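## Task

Place the red earphones inside the small chest's lowest drawer and the white earphones inside its middle drawer; at the end all drawers must be closed and the chest must still stand upright.

## Robot and tools

Robot: two arms, left_arm and right_arm, each with a two-finger gripper and a wrist camera. In the scene frame the origin sits at table-top height halfway between the arms, +x points out over the table, +z up, and left_arm is on the +y side (image left/right may differ). The left base is near y +0.322 m and the right near y -0.281 m. Each arm reports its hand pose, and takes its offsets, in its own base frame, whose axes are almost parallel to the scene axes. A gripper's fingers point along its own +z and close along its own y. end_effector_position is the spot between the pads, roughly 1 cm back from the tips; printed values can be a few cm off, more when reaching far.

Row layout, used by every moving tool: 14 numbers, each in [-1, 1]. First left_arm: dx, dy, dz, rx, ry, rz, opening; then right_arm in the same seven slots. dx..rz are an offset, not a pose: they count from that arm's Hand target as it was when the action or move began, along that arm's base axes. 1.0 equals 0.6 m for dx/dy/dz and 180 degrees for rotation; rx, ry, rz form one rotation vector, turning about the Hand target position. Opening is absolute: +1 fully open (0.094 m), -1 closed. To leave an arm alone, give it six zeros and repeat its current opening (0 there means half open, not 'no change').

execute_actions(actions, cameras): actions is a list of actions; each action is a list of up to 15 rows, one per 1/30 s step, and a short list keeps its final row until step 15. All rows in one action are offsets from the same start, so repeating an offset in a later action moves the arm further. An empty list returns the current state plus images and the scene number/task. cameras: names from cam_high, cam_low, cam_left_wrist, cam_right_wrist, or ["all"]; a wrong name voids the call.

move(target, speed, blend, opening_speed, grip_force, blocking, cameras): target is one 14-number row or a list of up to 15 rows; every row is an offset from the Hand targets at the move's start, not from the previous row. The gripper travels in a straight line. speed is m/s, 0.002 to 2.9 (default 0.25), one value or one per row; rotation is capped at twice that in rad/s. blend (m) rounds corners in a list; 0 stops at each. opening_speed (per second on the -1..+1 scale, at least 0.2) closes fingers gradually, good for fragile items. grip_force sets pad force in N, 10 to 50, one value or one per arm; it persists, and low values close slowly. blocking=false returns after about 0.5 s while the move continues. Whole move capped at 10 s. The result adds a 'move:' line: done (within 10 mm and 2 degrees), off_target, moving, held or fault, plus limits such as paced (pose clipped) or held (steps withheld).

wait(seconds 0-3600, cameras) lets time pass without new commands. stop(cameras) brakes a running move. zoom_image(camera, region [x0, y0, x1, y1] in pixels, up to 504 by 504) enlarges part of the newest image of that camera; images are 896x504. finished_scene(scene 1 or 2) ends the scene permanently; call it only once the goal holds without the robot.

Reading results: Hand target is the last commanded pose after clipping; the next offsets start from it. The gripper often rests short of it; if so, send the gap as an offset. Tool commands shows the present gripper commands. grip_measured uses the opening scale and can read slightly wide when empty; on a held part it reads a bit under its width, and it follows commands, so it does not reveal contact. grip_effort_nm is gripper motor effort (negative = closing), not pad force. Joint velocities 'within noise' means the arm is still. Joint torques are raw, offset and noisy. Motor temperatures appear when they change notably.

Control quirks: each step the commanded orientation is clipped to 40 degrees from the measured one. Friction and load can leave the hand low, short or tilted, and tiny moves may go sideways; check pose after each move and correct tilt. Fast moves overshoot and strike harder; targets placed far beyond a contact push harder. A blocked arm keeps pushing until commanded back past its gripper. Avoid paths near an arm's own base (the elbow may whip around) and keep within joint limits (elbow straight at 2.901 rad).

Avoid: dropping things or releasing them while moving, slamming drawers or the chest, toppling the chest, knocking anything off the table, arms or grippers touching each other (the clearance check does not cover grippers and wrist cameras), grasping the other arm's fingers, strain on the camera cables, and striking fixtures: the bar and spacers under the bases, the plate behind them, the low rail before the table. Loose items may be nudged by outside disturbances. Long holds or stretched or blocked arms heat motors: MOTOR HOT at 75 °C, the arm folds and idles at 90 °C, and collapses at 100 °C.

Each tool is called after "Call:" by a JSON object that holds its "method" and its "body".

## Session

Call:
{"method": "execute_actions", "body": {"actions": []}}

Scene clock: 0.00 s.
left_arm: end_effector_position=(+0.3963, -0.0044, +0.0842) grip_measured=+1.000 grip_effort_nm=n/a end_effector_quat_wxyz=(+0.575, -0.017, +0.816, +0.051) | right_arm: end_effector_position=(+0.4028, -0.0275, +0.0977) grip_measured=+1.000 grip_effort_nm=n/a end_effector_quat_wxyz=(+0.581, +0.058, +0.810, -0.052)
Joint positions: left_arm=[-0.095 1.591 0.365 0.879 -0.193 -0.002 0.094] | right_arm=[-0.004 1.559 0.4 0.831 0.149 0.032 0.094]
Joint velocities: within noise
Joint torques (N m): no reading
Motor temperatures (°C): left_arm=[24 26 34 31 26 29 26] | right_arm=[25 33 32 32 28 26 25]
Heat: left arm: 34 °C; right arm: 33 °C.
Hand target: left_arm +0.3999, -0.0052, +0.0922; +0.585, -0.018, +0.809, +0.049 | right_arm +0.4065, -0.0278, +0.1063; +0.592, +0.059, +0.802, -0.052
Tool commands: left_gripper/opening=+1.0 right_gripper/opening=+1.0

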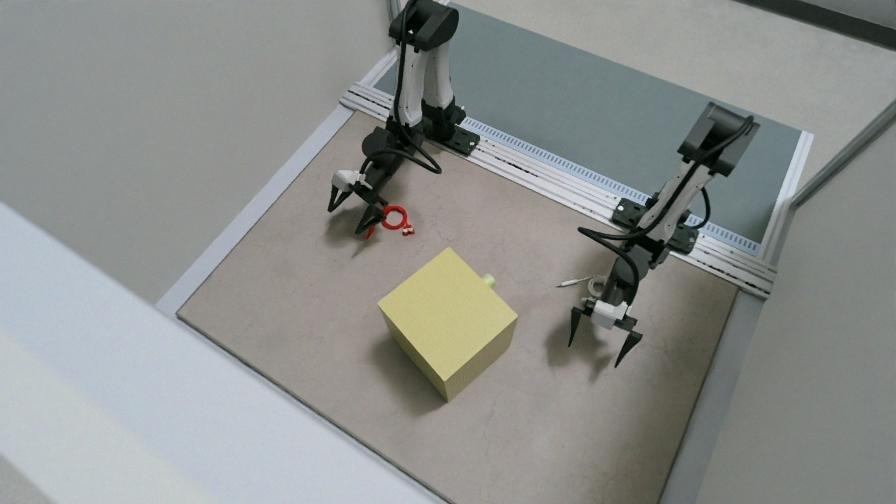

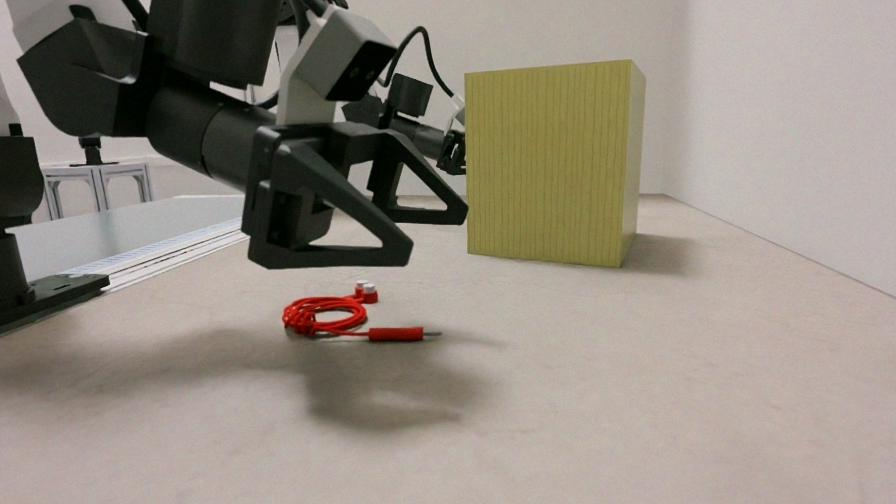

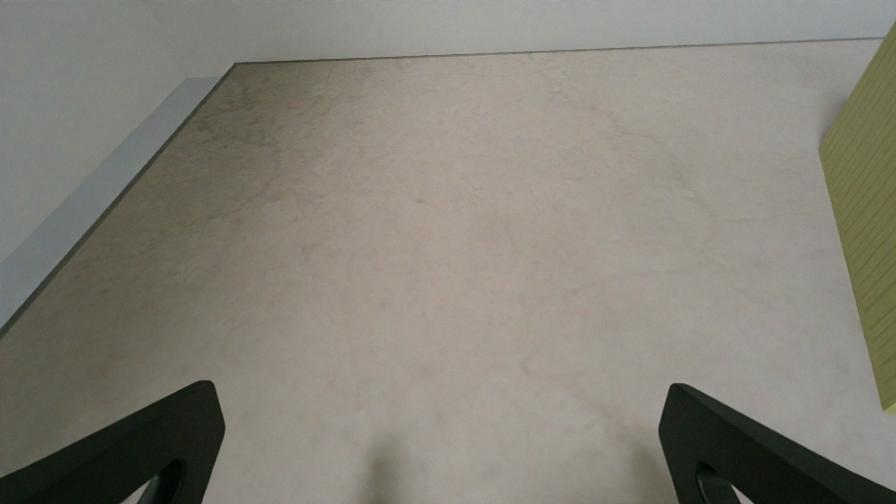

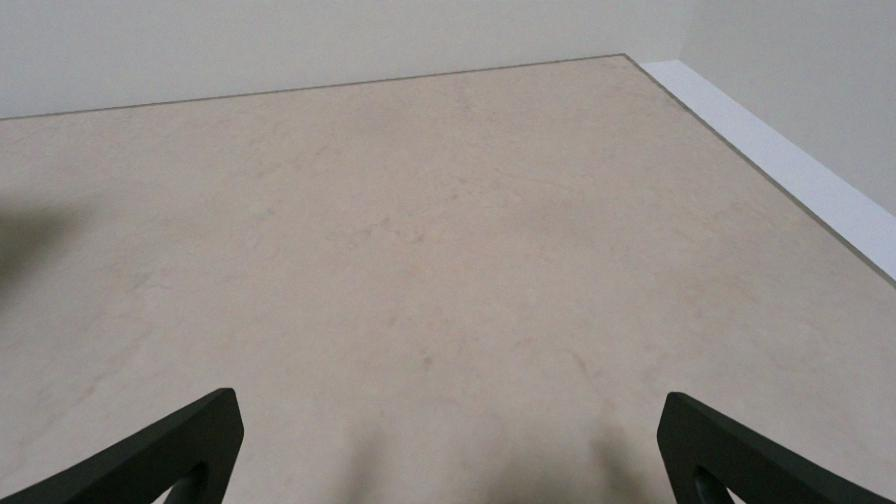

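Call:
{"method": "move", "body": {"target": [-0.33,0,0.27,0,0.12,0,1,-0.33,0,0.25,0,0.12,0,1], "speed": 0.5, "cameras": ["all"]}}

Call:
{"method": "zoom_image", "body": {"camera": "cam_high", "region": [320, 150, 640, 420]}}

Scene clock: 21.53 s.
left_arm: end_effector_position=(+0.2014, -0.0052, +0.2450) grip_measured=+1.000 grip_effort_nm=0.01 end_effector_quat_wxyz=(+0.417, -0.001, +0.907, +0.058) | right_arm: end_effector_position=(+0.2066, -0.0282, +0.2450) grip_measured=+1.000 grip_effort_nm=0.01 end_effector_quat_wxyz=(+0.420, +0.045, +0.904, -0.067)
Joint positions: left_arm=[-0.327 0.639 0.974 -1.092 -0.35 -0.176 0.094] | right_arm=[-0.007 0.628 0.955 -1.03 0.154 0.02 0.094]
Joint torques (N m): left_arm=[1.09 1.55 9.32 1.74 -0.01 0.02] | right_arm=[-0.65 1.51 8.9 1.91 0.11 0]
Motor temperatures (°C): left_arm=[24 27 35 36 26 29 26] | right_arm=[25 34 35 40 28 26 25]
Heat: left arm: 36 °C; right arm: 40 °C.
Hand target: left_arm +0.2019, -0.0052, +0.2543; +0.423, -0.008, +0.904, +0.052 | right_arm +0.2085, -0.0278, +0.2564; +0.431, +0.048, +0.899, -0.062
Off the commanded pose: left_arm 0.009 m, 1 deg | right_arm 0.011 m, 2 deg.
move: off_target (right_arm); limits=paced

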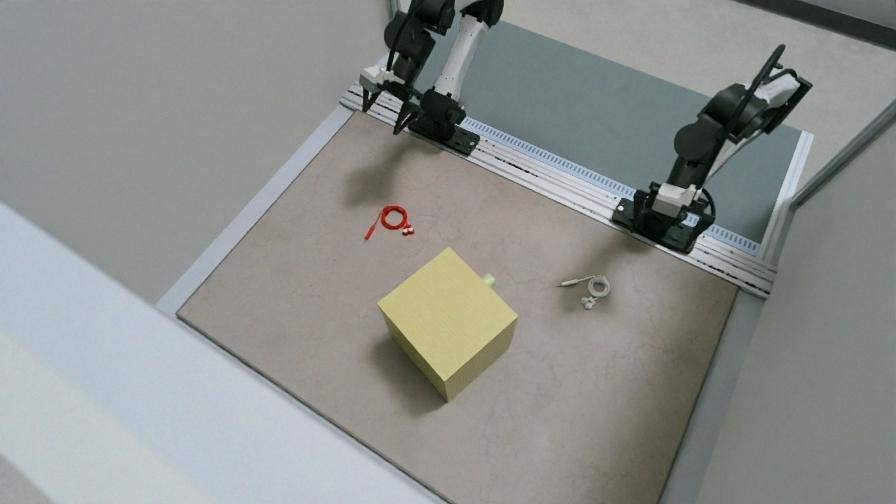

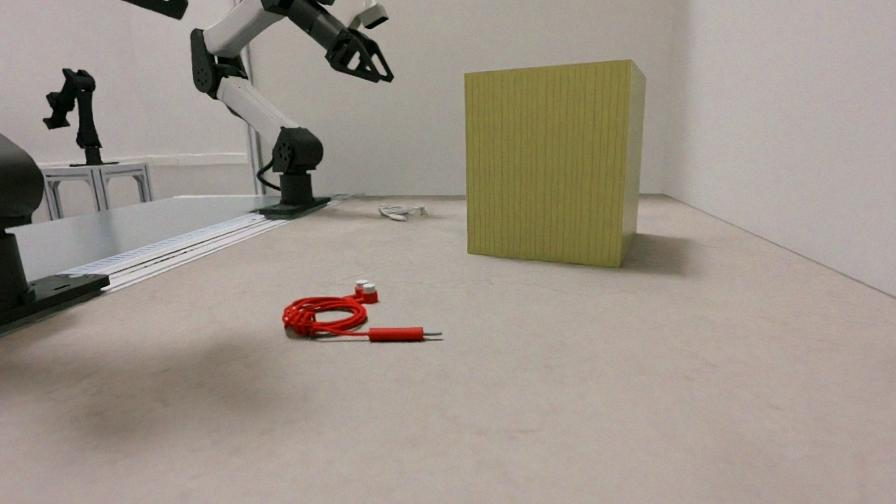

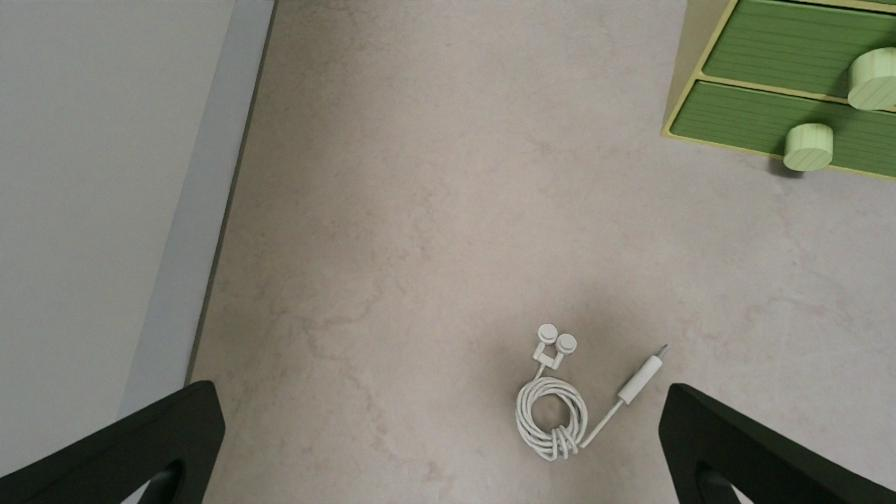

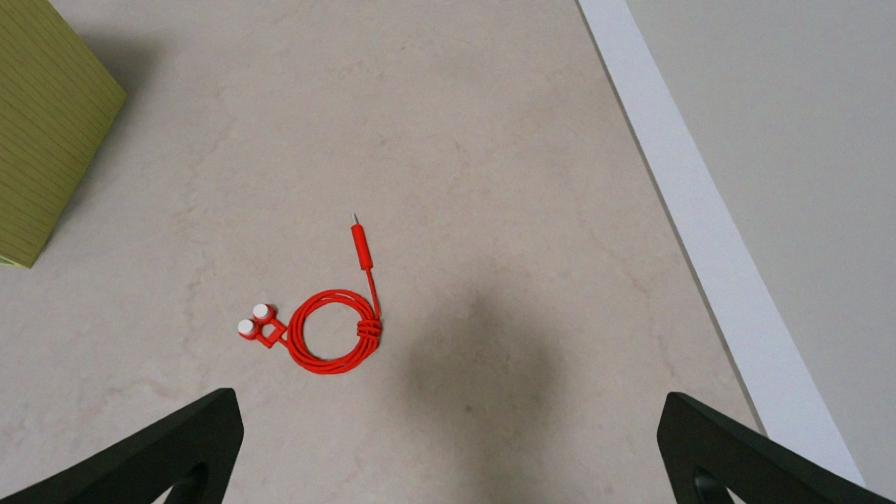

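Scaled by 1.575 from the camera's image (finer frame: 1280x720).

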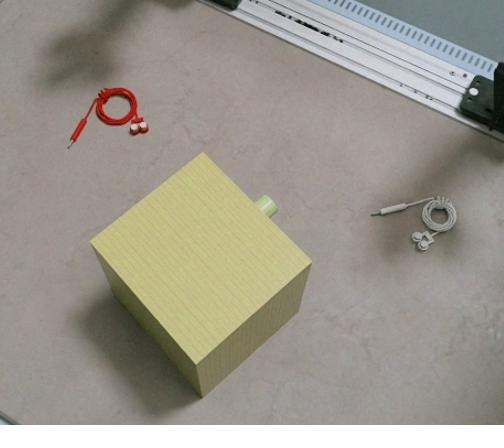

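Call:
{"method": "move", "body": {"target": [0.08,-0.1,-0.17,0,0.11,0,1,0.15,0.13,-0.17,0,0.11,0,1], "speed": 0.5, "cameras": ["all"]}}

Scene clock: 39.27 s.
left_arm: end_effector_position=(+0.2419, -0.0600, +0.1461) grip_measured=+1.000 grip_effort_nm=0.01 end_effector_quat_wxyz=(+0.247, +0.008, +0.967, +0.064) | right_arm: end_effector_position=(+0.2870, +0.0473, +0.1418) grip_measured=+1.000 grip_effort_nm=0.01 end_effector_quat_wxyz=(+0.247, +0.028, +0.966, -0.074)
Joint positions: left_arm=[-0.471 1.088 0.921 -1 -0.33 -0.386 0.094] | right_arm=[0.349 1.244 0.99 -0.894 0.314 0.339 0.094]
Joint torques (N m): left_arm=[0.39 -1.74 8.28 1.43 -0.05 0.03] | right_arm=[0.25 -2.47 9.4 1.35 0.46 0.05]
Heat: left arm: 39 °C; right arm: 39 °C.
Hand target: left_arm +0.2499, -0.0652, +0.1522; +0.261, +0.001, +0.964, +0.053 | right_arm +0.2985, +0.0502, +0.1542; +0.270, +0.037, +0.960, -0.069
Off the commanded pose: left_arm 0.011 m, 2 deg | right_arm 0.017 m, 3 deg.
move: off_target (left_arm, right_arm)

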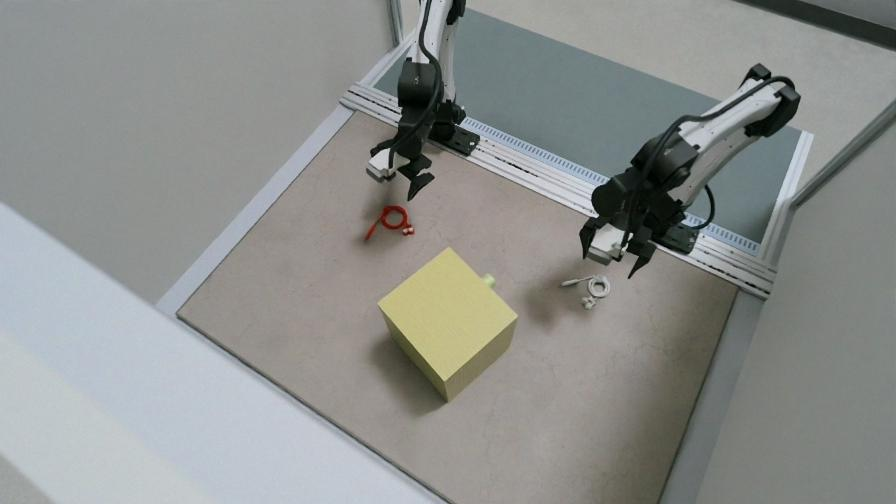

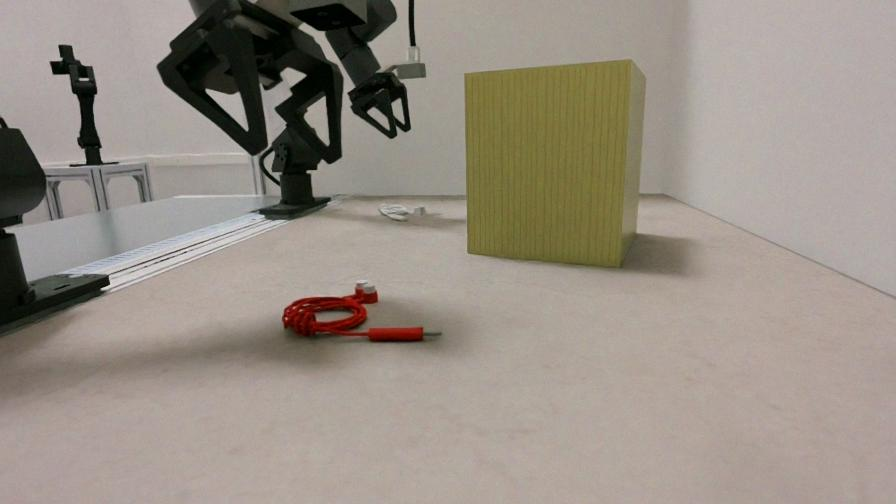

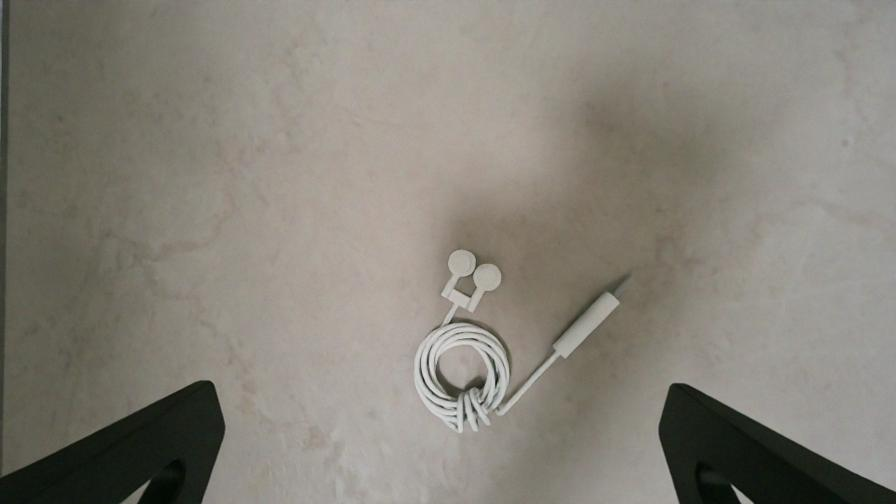

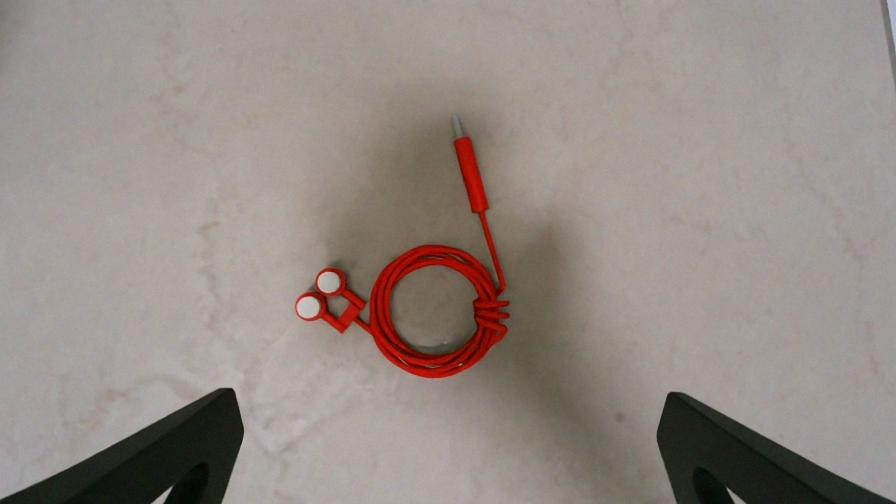

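Call:
{"method": "move", "body": {"target": [-0.04,0.022,-0.078,-0.034,0.168,0,1,0.01,-0.027,-0.083,0.11,0.147,-0.22,1], "cameras": ["all"]}}

Scene clock: 67.07 s.
left_arm: end_effector_position=(+0.2212, -0.0509, +0.0989) grip_measured=+1.000 grip_effort_nm=0.01 end_effector_quat_wxyz=(-0.003, +0.000, +1.000, +0.005) | right_arm: end_effector_position=(+0.2977, +0.0336, +0.0991) grip_measured=+1.000 grip_effort_nm=0.01 end_effector_quat_wxyz=(-0.005, +0.375, +0.927, -0.008)
Joint positions: left_arm=[-0.232 1.412 1.063 -1.23 -0.008 -0.233 0.094] | right_arm=[0.118 1.697 1.344 -1.235 0.009 0.887 0.094]
Joint torques (N m): left_arm=[0.94 -3.6 9.11 0.31 0.12 0.23] | right_arm=[-0.62 -5.14 8.31 0.12 0.08 0.12]
Motor temperatures (°C): left_arm=[24 26 39 35 26 29 26] | right_arm=[25 33 44 36 28 26 25]
Heat: left arm: 39 °C; right arm: 44 °C.
Hand target: left_arm +0.2260, -0.0521, +0.1055; +0.001, +0.001, +1.000, -0.001 | right_arm +0.3045, +0.0340, +0.1045; -0.001, +0.383, +0.924, -0.001
Off the commanded pose: left_arm 0.008 m, 1 deg | right_arm 0.009 m, 1 deg.
move: done

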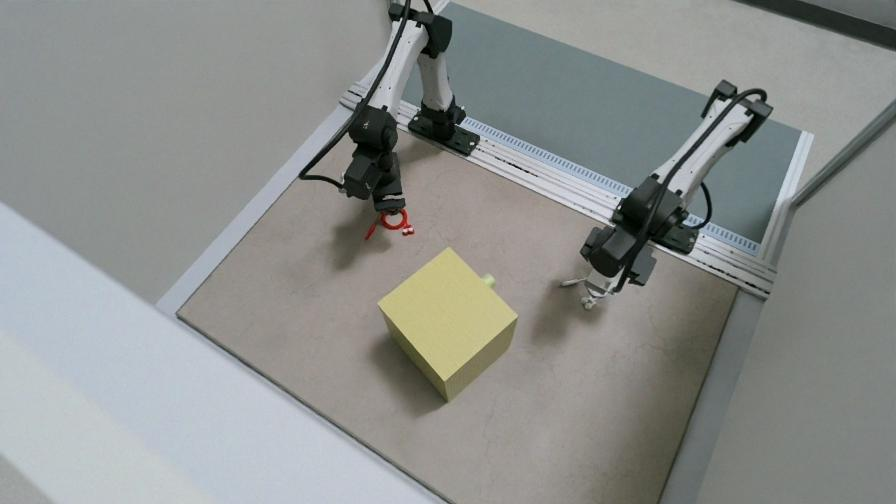

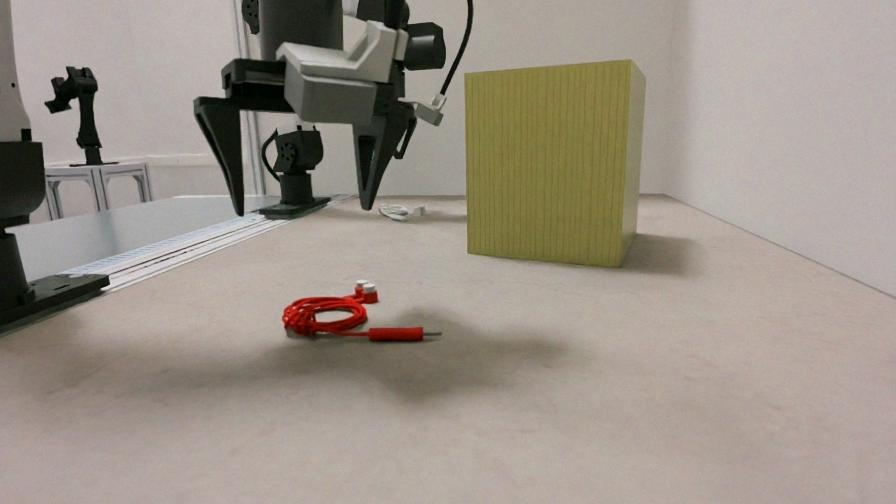

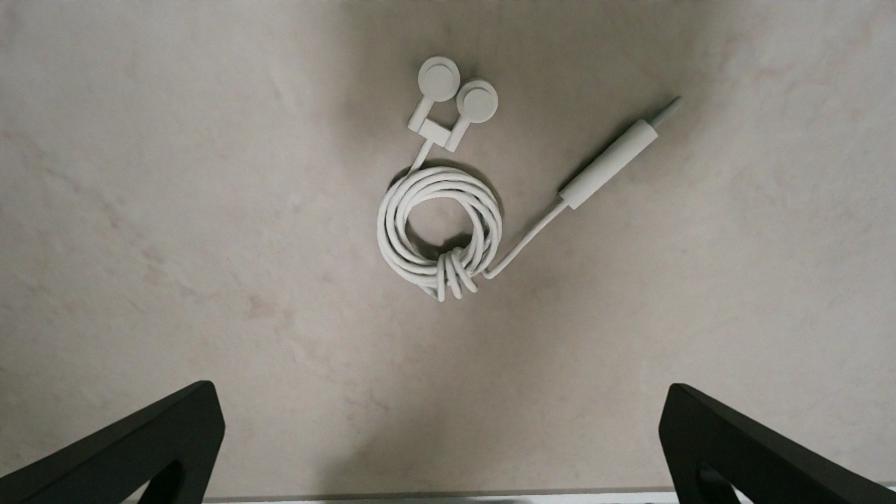

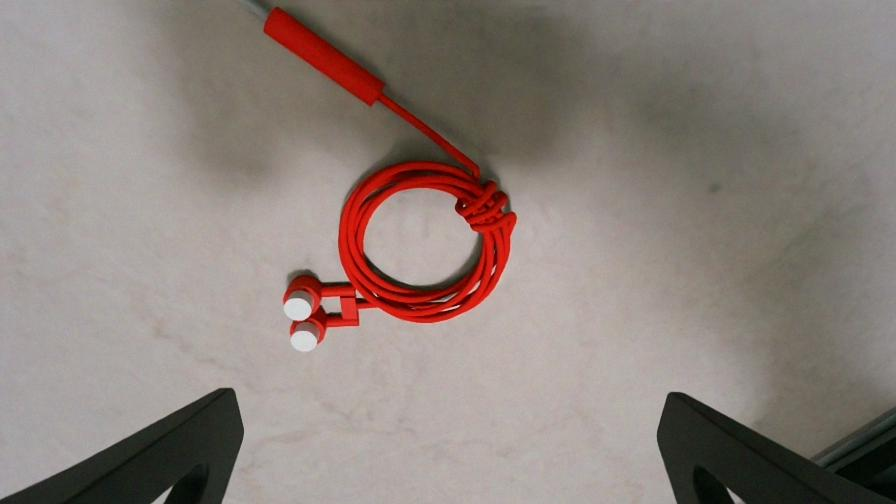

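Call:
{"method": "move", "body": {"target": [-0.01,0.005,-0.107,0,0,0,1,0.002,0.013,-0.107,0,0,0,1], "cameras": ["cam_low","cam_left_wrist","cam_right_wrist"]}}

Scene clock: 74.43 s.
left_arm: end_effector_position=(+0.2173, -0.0485, +0.0444) grip_measured=+1.000 grip_effort_nm=0.01 end_effector_quat_wxyz=(-0.002, -0.001, +1.000, +0.004) | right_arm: end_effector_position=(+0.3050, +0.0387, +0.0446) grip_measured=+1.000 grip_effort_nm=0.00 end_effector_quat_wxyz=(+0.001, +0.381, +0.925, -0.003)
Joint positions: left_arm=[-0.225 1.442 0.867 -1.002 -0.007 -0.226 0.094] | right_arm=[0.13 1.757 1.192 -1.008 0.007 0.912 0.094]
Joint torques (N m): left_arm=[0.92 -3.49 5.38 0.66 0.16 0.25] | right_arm=[0.49 -5.46 5.05 0.36 0.11 0.1]
Heat: left arm: 40 °C; right arm: 45 °C.
Hand target: left_arm +0.2199, -0.0490, +0.0412; +0.001, +0.001, +1.000, -0.001 | right_arm +0.3057, +0.0418, +0.0403; -0.001, +0.383, +0.924, -0.001
Off the commanded pose: left_arm 0.004 m, 1 deg | right_arm 0.005 m, 0 deg.
move: done

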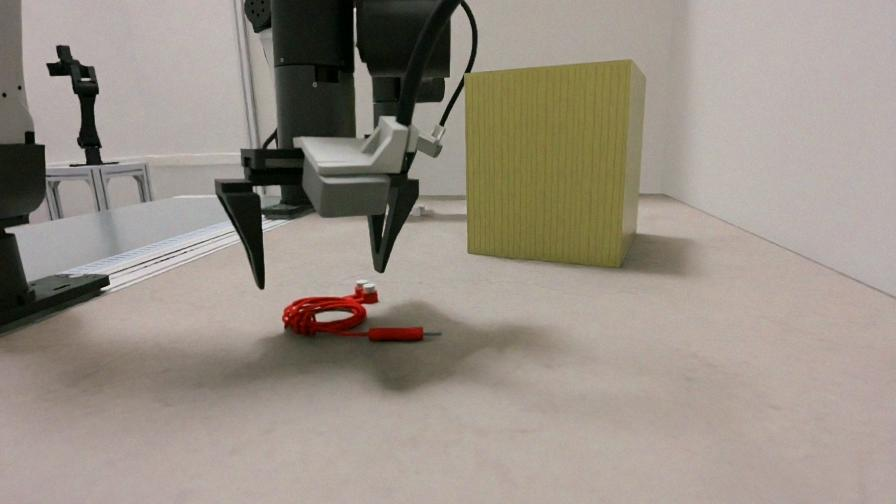

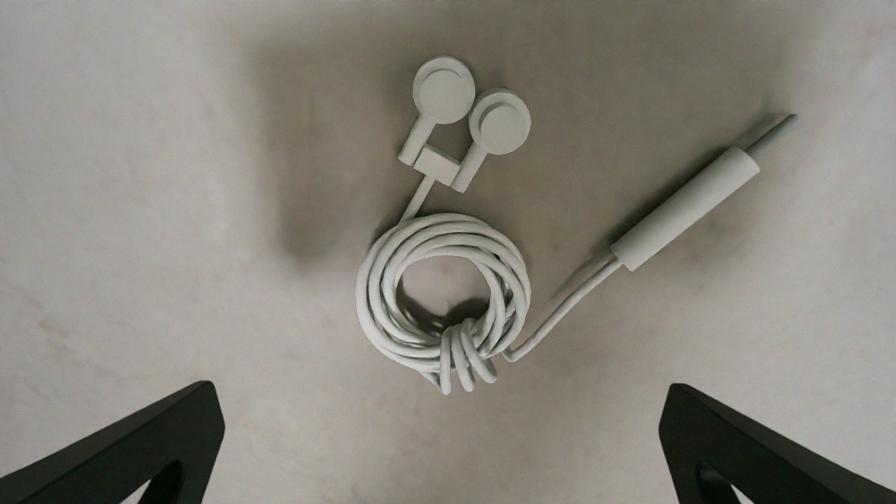

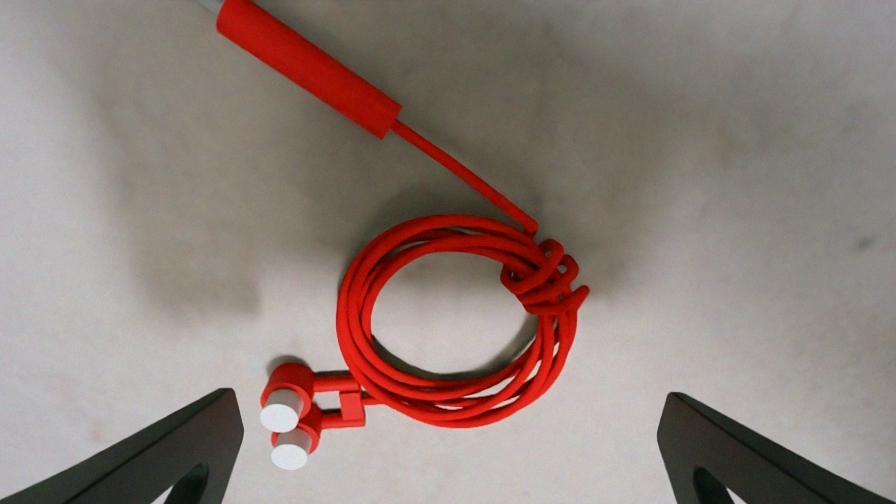

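Call:
{"method": "move", "body": {"target": [[-0.003,0,-0.06,0,0,0,1,-0.003,0.003,-0.06,0,0,0,1],[-0.003,0,-0.06,0,0,0,-0.15,-0.003,0.003,-0.06,0,0,0,0.2]], "opening_speed": 0.7, "speed": 0.12, "cameras": ["cam_low","cam_left_wrist","cam_right_wrist"]}}

Scene clock: 83.57 s.
left_arm: end_effector_position=(+0.2164, -0.0483, +0.0086) grip_measured=-0.146 grip_effort_nm=-0.14 end_effector_quat_wxyz=(-0.002, -0.001, +1.000, +0.004) | right_arm: end_effector_position=(+0.3087, +0.0444, +0.0112) grip_measured=+0.202 grip_effort_nm=-0.09 end_effector_quat_wxyz=(+0.007, +0.380, +0.925, +0.008)
Joint positions: left_arm=[-0.225 1.5 0.763 -0.84 -0.007 -0.226 0.04] | right_arm=[0.139 1.802 1.105 -0.853 -0.007 0.918 0.056]
Joint torques (N m): left_arm=[0.7 -3.79 4.93 0.62 0.15 0.22] | right_arm=[0.29 -5.01 4.33 0.31 0.28 0.08]
Heat: left arm: 39 °C; right arm: 43 °C.
Hand target: left_arm +0.2182, -0.0490, +0.0053; +0.001, +0.001, +1.000, +0.000 | right_arm +0.3039, +0.0436, +0.0043; -0.001, +0.383, +0.924, -0.001
Off the commanded pose: left_arm 0.004 m, 1 deg | right_arm 0.008 m, 1 deg.
move: done; target 2's new opening was sent with right_arm's hand 0.013 m and 2 deg from that target

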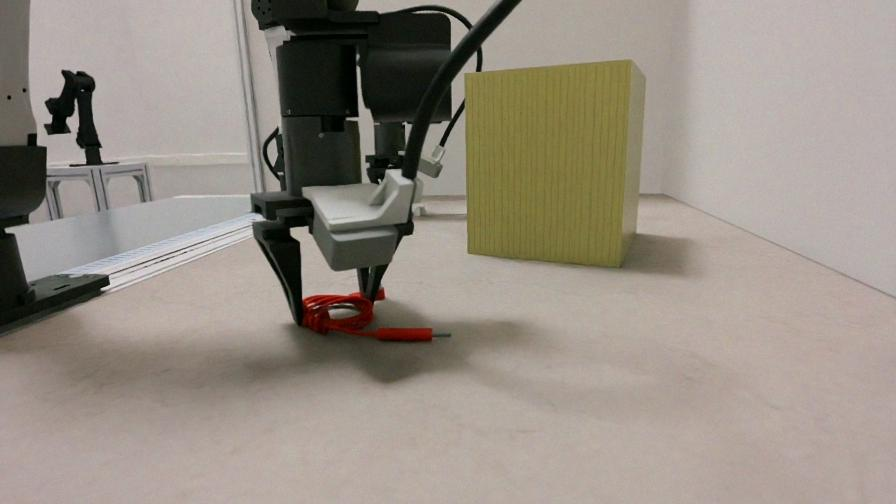

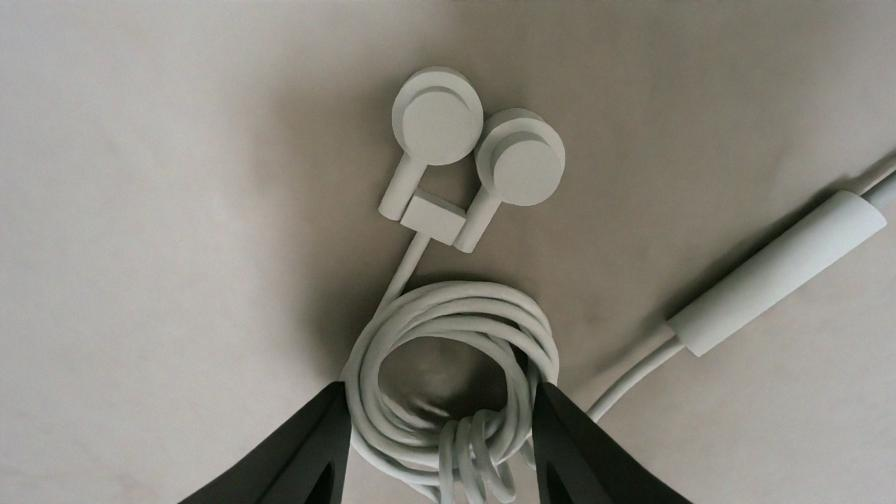

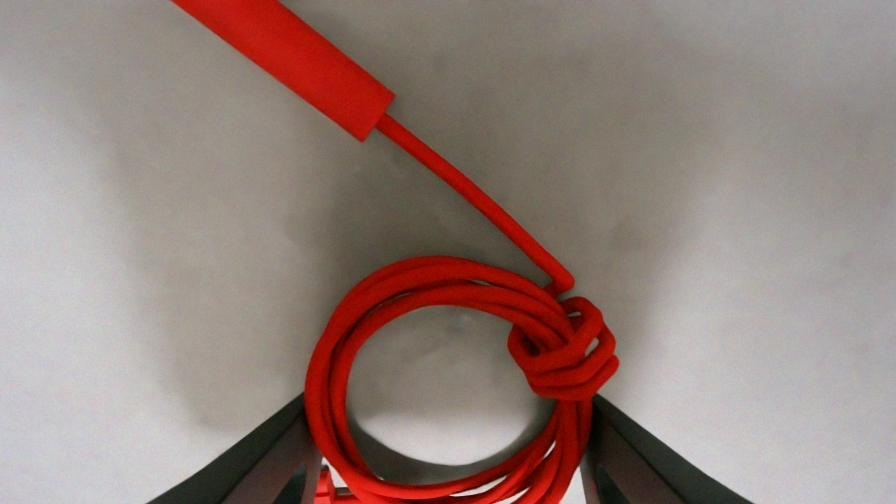

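Call:
{"method": "move", "body": {"target": [[0,0,0.002,0,0,0,0.5,0,0,0.002,0,0,0,0.1],[0,0,0.1,0,0,0,0.5,0,0,0.1,0,0,0,0.1],[-0.03,-0.085,0.24,-0.078,-0.44,-0.092,0.5,-0.1,-0.05,0.25,0,0,0,0.1]], "blend": [0,0.03,0], "opening_speed": 1, "speed": [0.2,0.2,0.4], "cameras": ["all"]}}

Call:
{"method": "zoom_image", "body": {"camera": "cam_left_wrist", "region": [392, 0, 896, 350]}}

Scene clock: 99.60 s.
left_arm: end_effector_position=(+0.1987, -0.0992, +0.1445) grip_measured=+0.497 grip_effort_nm=0.15 end_effector_quat_wxyz=(+0.604, +0.130, +0.781, -0.089) | right_arm: end_effector_position=(+0.2388, +0.0166, +0.1425) grip_measured=+0.102 grip_effort_nm=-0.09 end_effector_quat_wxyz=(-0.021, +0.384, +0.923, -0.006)
Joint positions: left_arm=[-0.891 0.017 0.154 -0.441 -0.559 -0.147 0.07] | right_arm=[0.064 1.488 1.302 -1.428 -0.007 0.853 0.052]
Joint torques (N m): left_arm=[-0.38 1.35 6.56 2.41 -0.16 0.2] | right_arm=[-0.75 -5.75 8.17 0 0.32 -0.15]
Heat: left arm: 38 °C; right arm: 40 °C.
Hand target: left_arm +0.2001, -0.1000, +0.1493; +0.634, +0.133, +0.753, -0.113 | right_arm +0.2439, +0.0136, +0.1543; -0.001, +0.383, +0.924, -0.001
Off the commanded pose: left_arm 0.005 m, 5 deg | right_arm 0.013 m, 2 deg.
joint sent to its limit (left arm) — joint 2 (shoulder), lower limit. The joint targets are off in orientation, not in position.
move: off_target (left_arm, right_arm); blend cut to 0.0294 m at target 2

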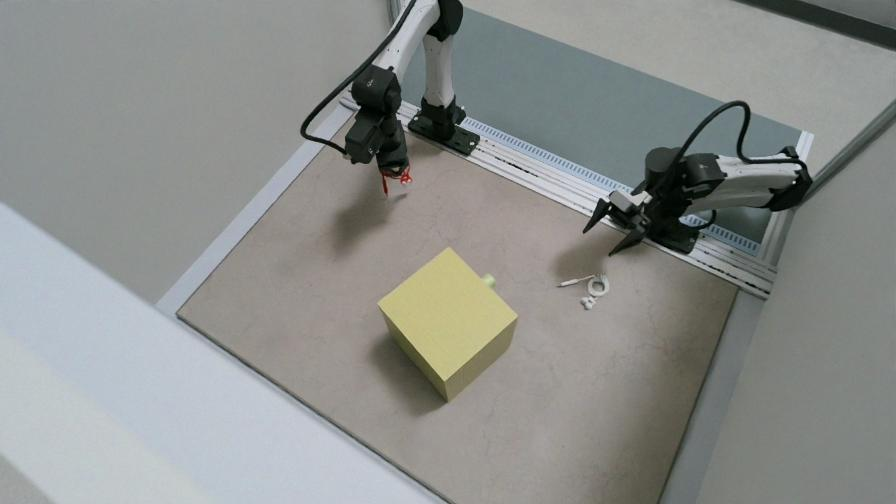

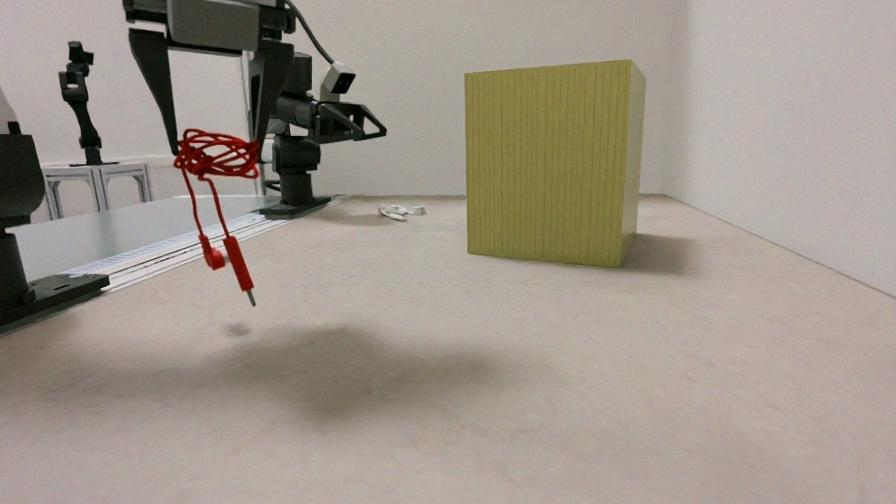

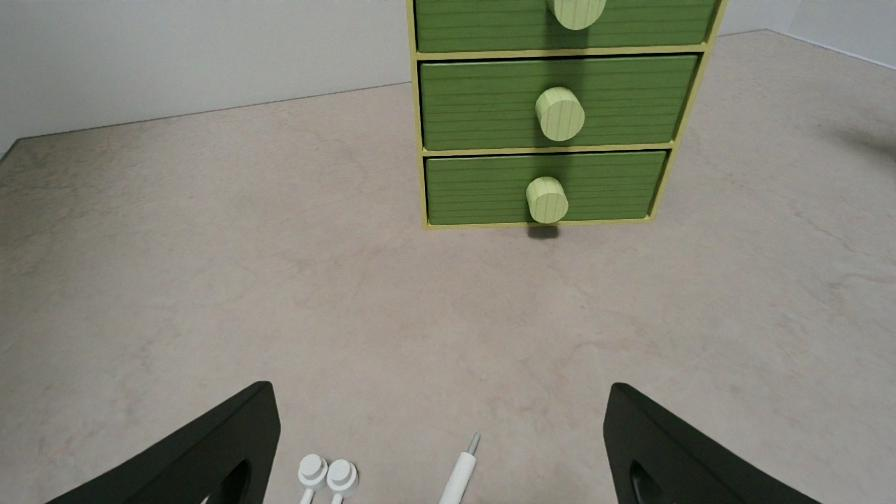

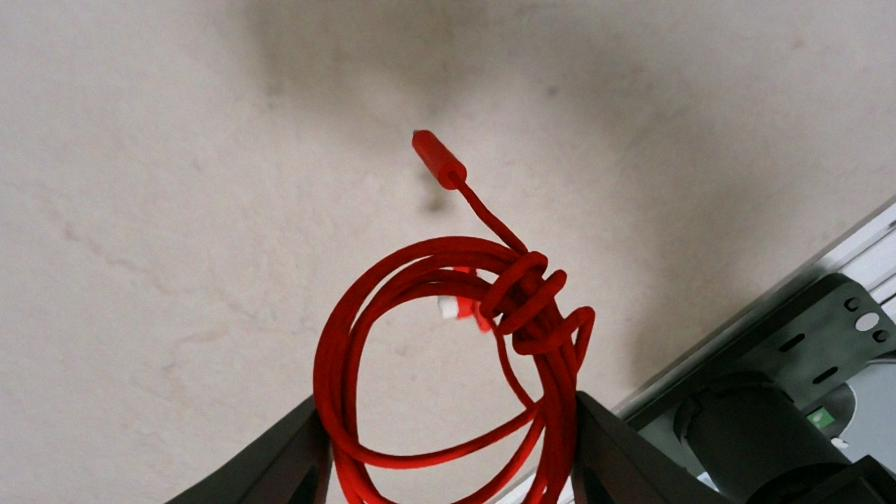

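Scaled by 1.000.

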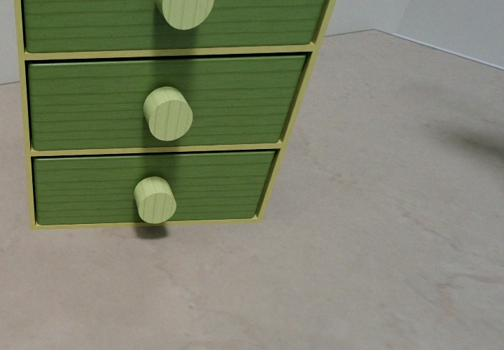

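Call:
{"method": "move", "body": {"target": [0.22,-0.2,-0.175,0.0094,0.027,0.021,0.3,0,0,0,0,0,0,0.1], "speed": 0.3, "cameras": ["cam_high","cam_low","cam_left_wrist"]}}

Scene clock: 124.83 s.
left_arm: end_effector_position=(+0.3246, -0.2126, +0.0309) grip_measured=+0.303 grip_effort_nm=-0.13 end_effector_quat_wxyz=(+0.582, +0.121, +0.801, -0.068) | right_arm: end_effector_position=(+0.2388, +0.0166, +0.1425) grip_measured=+0.102 grip_effort_nm=-0.09 end_effector_quat_wxyz=(-0.021, +0.384, +0.923, -0.006)
Joint positions: left_arm=[-0.798 1.948 0.337 1.245 -0.503 -0.149 0.061] | right_arm=[0.064 1.488 1.302 -1.428 -0.007 0.853 0.052]
Joint torques (N m): left_arm=[0.9 -5.11 4.68 2.59 0.09 0.21] | right_arm=[-0.99 -5.63 8.16 0.08 0.24 -0.13]
Heat: left arm: 39 °C; right arm: 41 °C.
Hand target: left_arm +0.3322, -0.2199, +0.0442; +0.603, +0.113, +0.785, -0.086 | right_arm +0.2439, +0.0136, +0.1543; +0.000, +0.383, +0.924, +0.000
Off the commanded pose: left_arm 0.017 m, 4 deg | right_arm 0.013 m, 2 deg.
move: off_target (left_arm)

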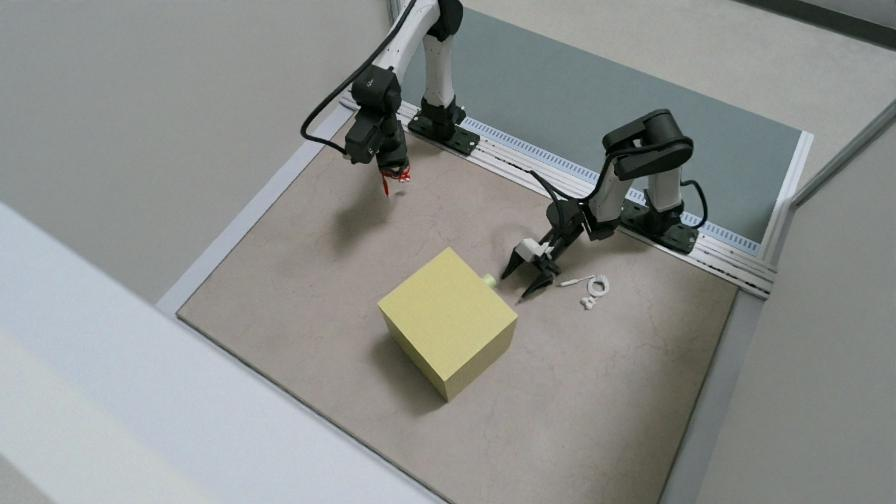

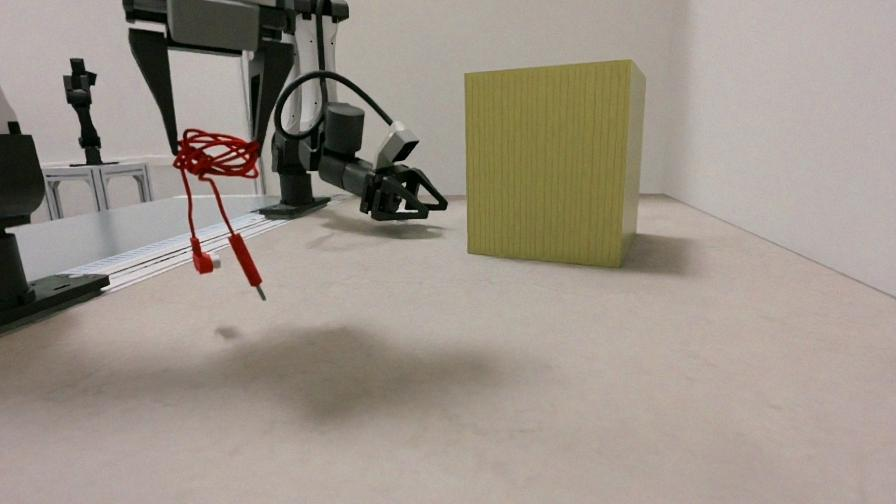

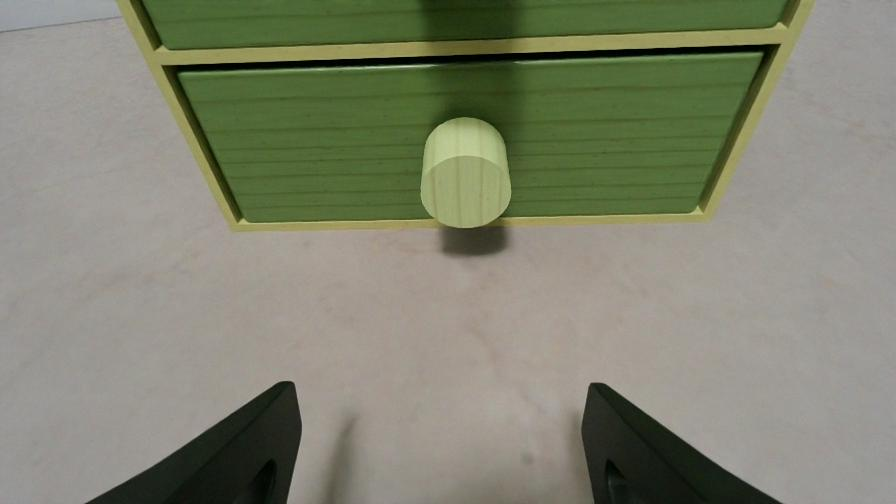

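Call:
{"method": "move", "body": {"target": [[0.128,-0.045,0.006,0,0,0,0.3,0,0,0,0,0,0,0.1],[0.128,-0.045,0.006,0,0,0,-0.5,0,0,0,0,0,0,0.1]], "speed": 0.12, "opening_speed": 1, "cameras": ["cam_left_wrist","cam_high"]}}

Scene clock: 136.70 s.
left_arm: end_effector_position=(+0.4030, -0.2433, +0.0449) grip_measured=-0.466 grip_effort_nm=-0.88 end_effector_quat_wxyz=(+0.599, +0.111, +0.789, -0.083) | right_arm: end_effector_position=(+0.2388, +0.0166, +0.1425) grip_measured=+0.102 grip_effort_nm=-0.09 end_effector_quat_wxyz=(-0.021, +0.384, +0.923, -0.006)
Joint positions: left_arm=[-0.685 2.063 0.645 1.122 -0.392 -0.114 0.025] | right_arm=[0.064 1.488 1.302 -1.428 -0.007 0.853 0.052]
Joint torques (N m): left_arm=[0.85 -6.89 6.48 2.08 0.15 0.25] | right_arm=[-0.61 -5.61 8.38 0.03 0.26 -0.13]
Motor temperatures (°C): left_arm=[24 27 37 41 25 28 25] | right_arm=[25 37 41 31 27 26 25]
Heat: left arm: 41 °C; right arm: 41 °C.
Hand target: left_arm +0.4089, -0.2470, +0.0479; +0.603, +0.113, +0.785, -0.086 | right_arm +0.2439, +0.0136, +0.1543; +0.000, +0.383, +0.924, +0.000
Off the commanded pose: left_arm 0.008 m, 1 deg | right_arm 0.013 m, 2 deg.
move: done
Images, in order (width x height): cam_high 896x504, cam_left_wrist 896x504.

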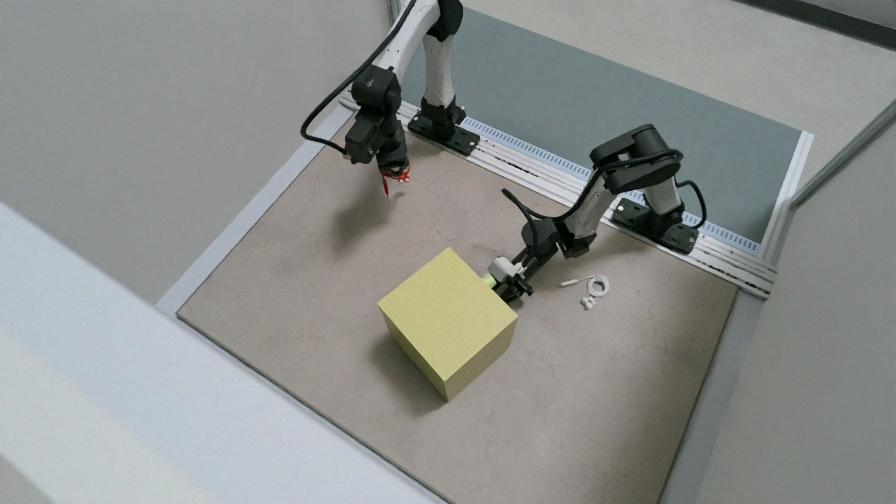

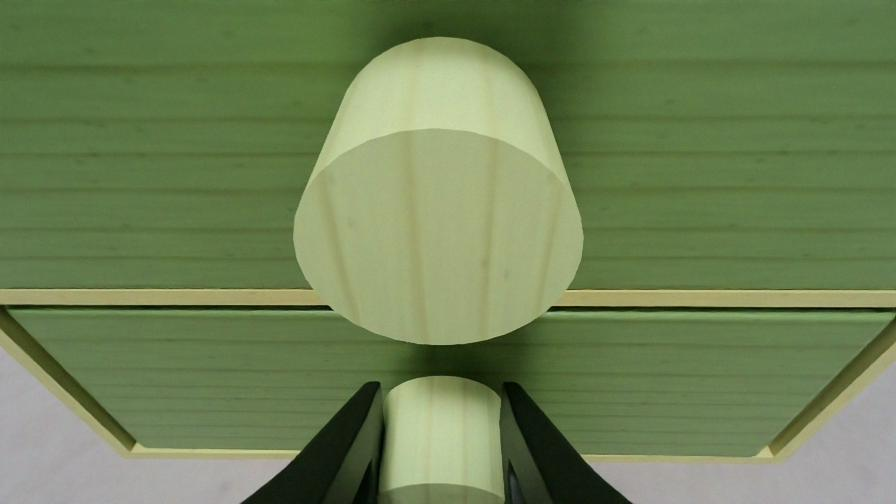

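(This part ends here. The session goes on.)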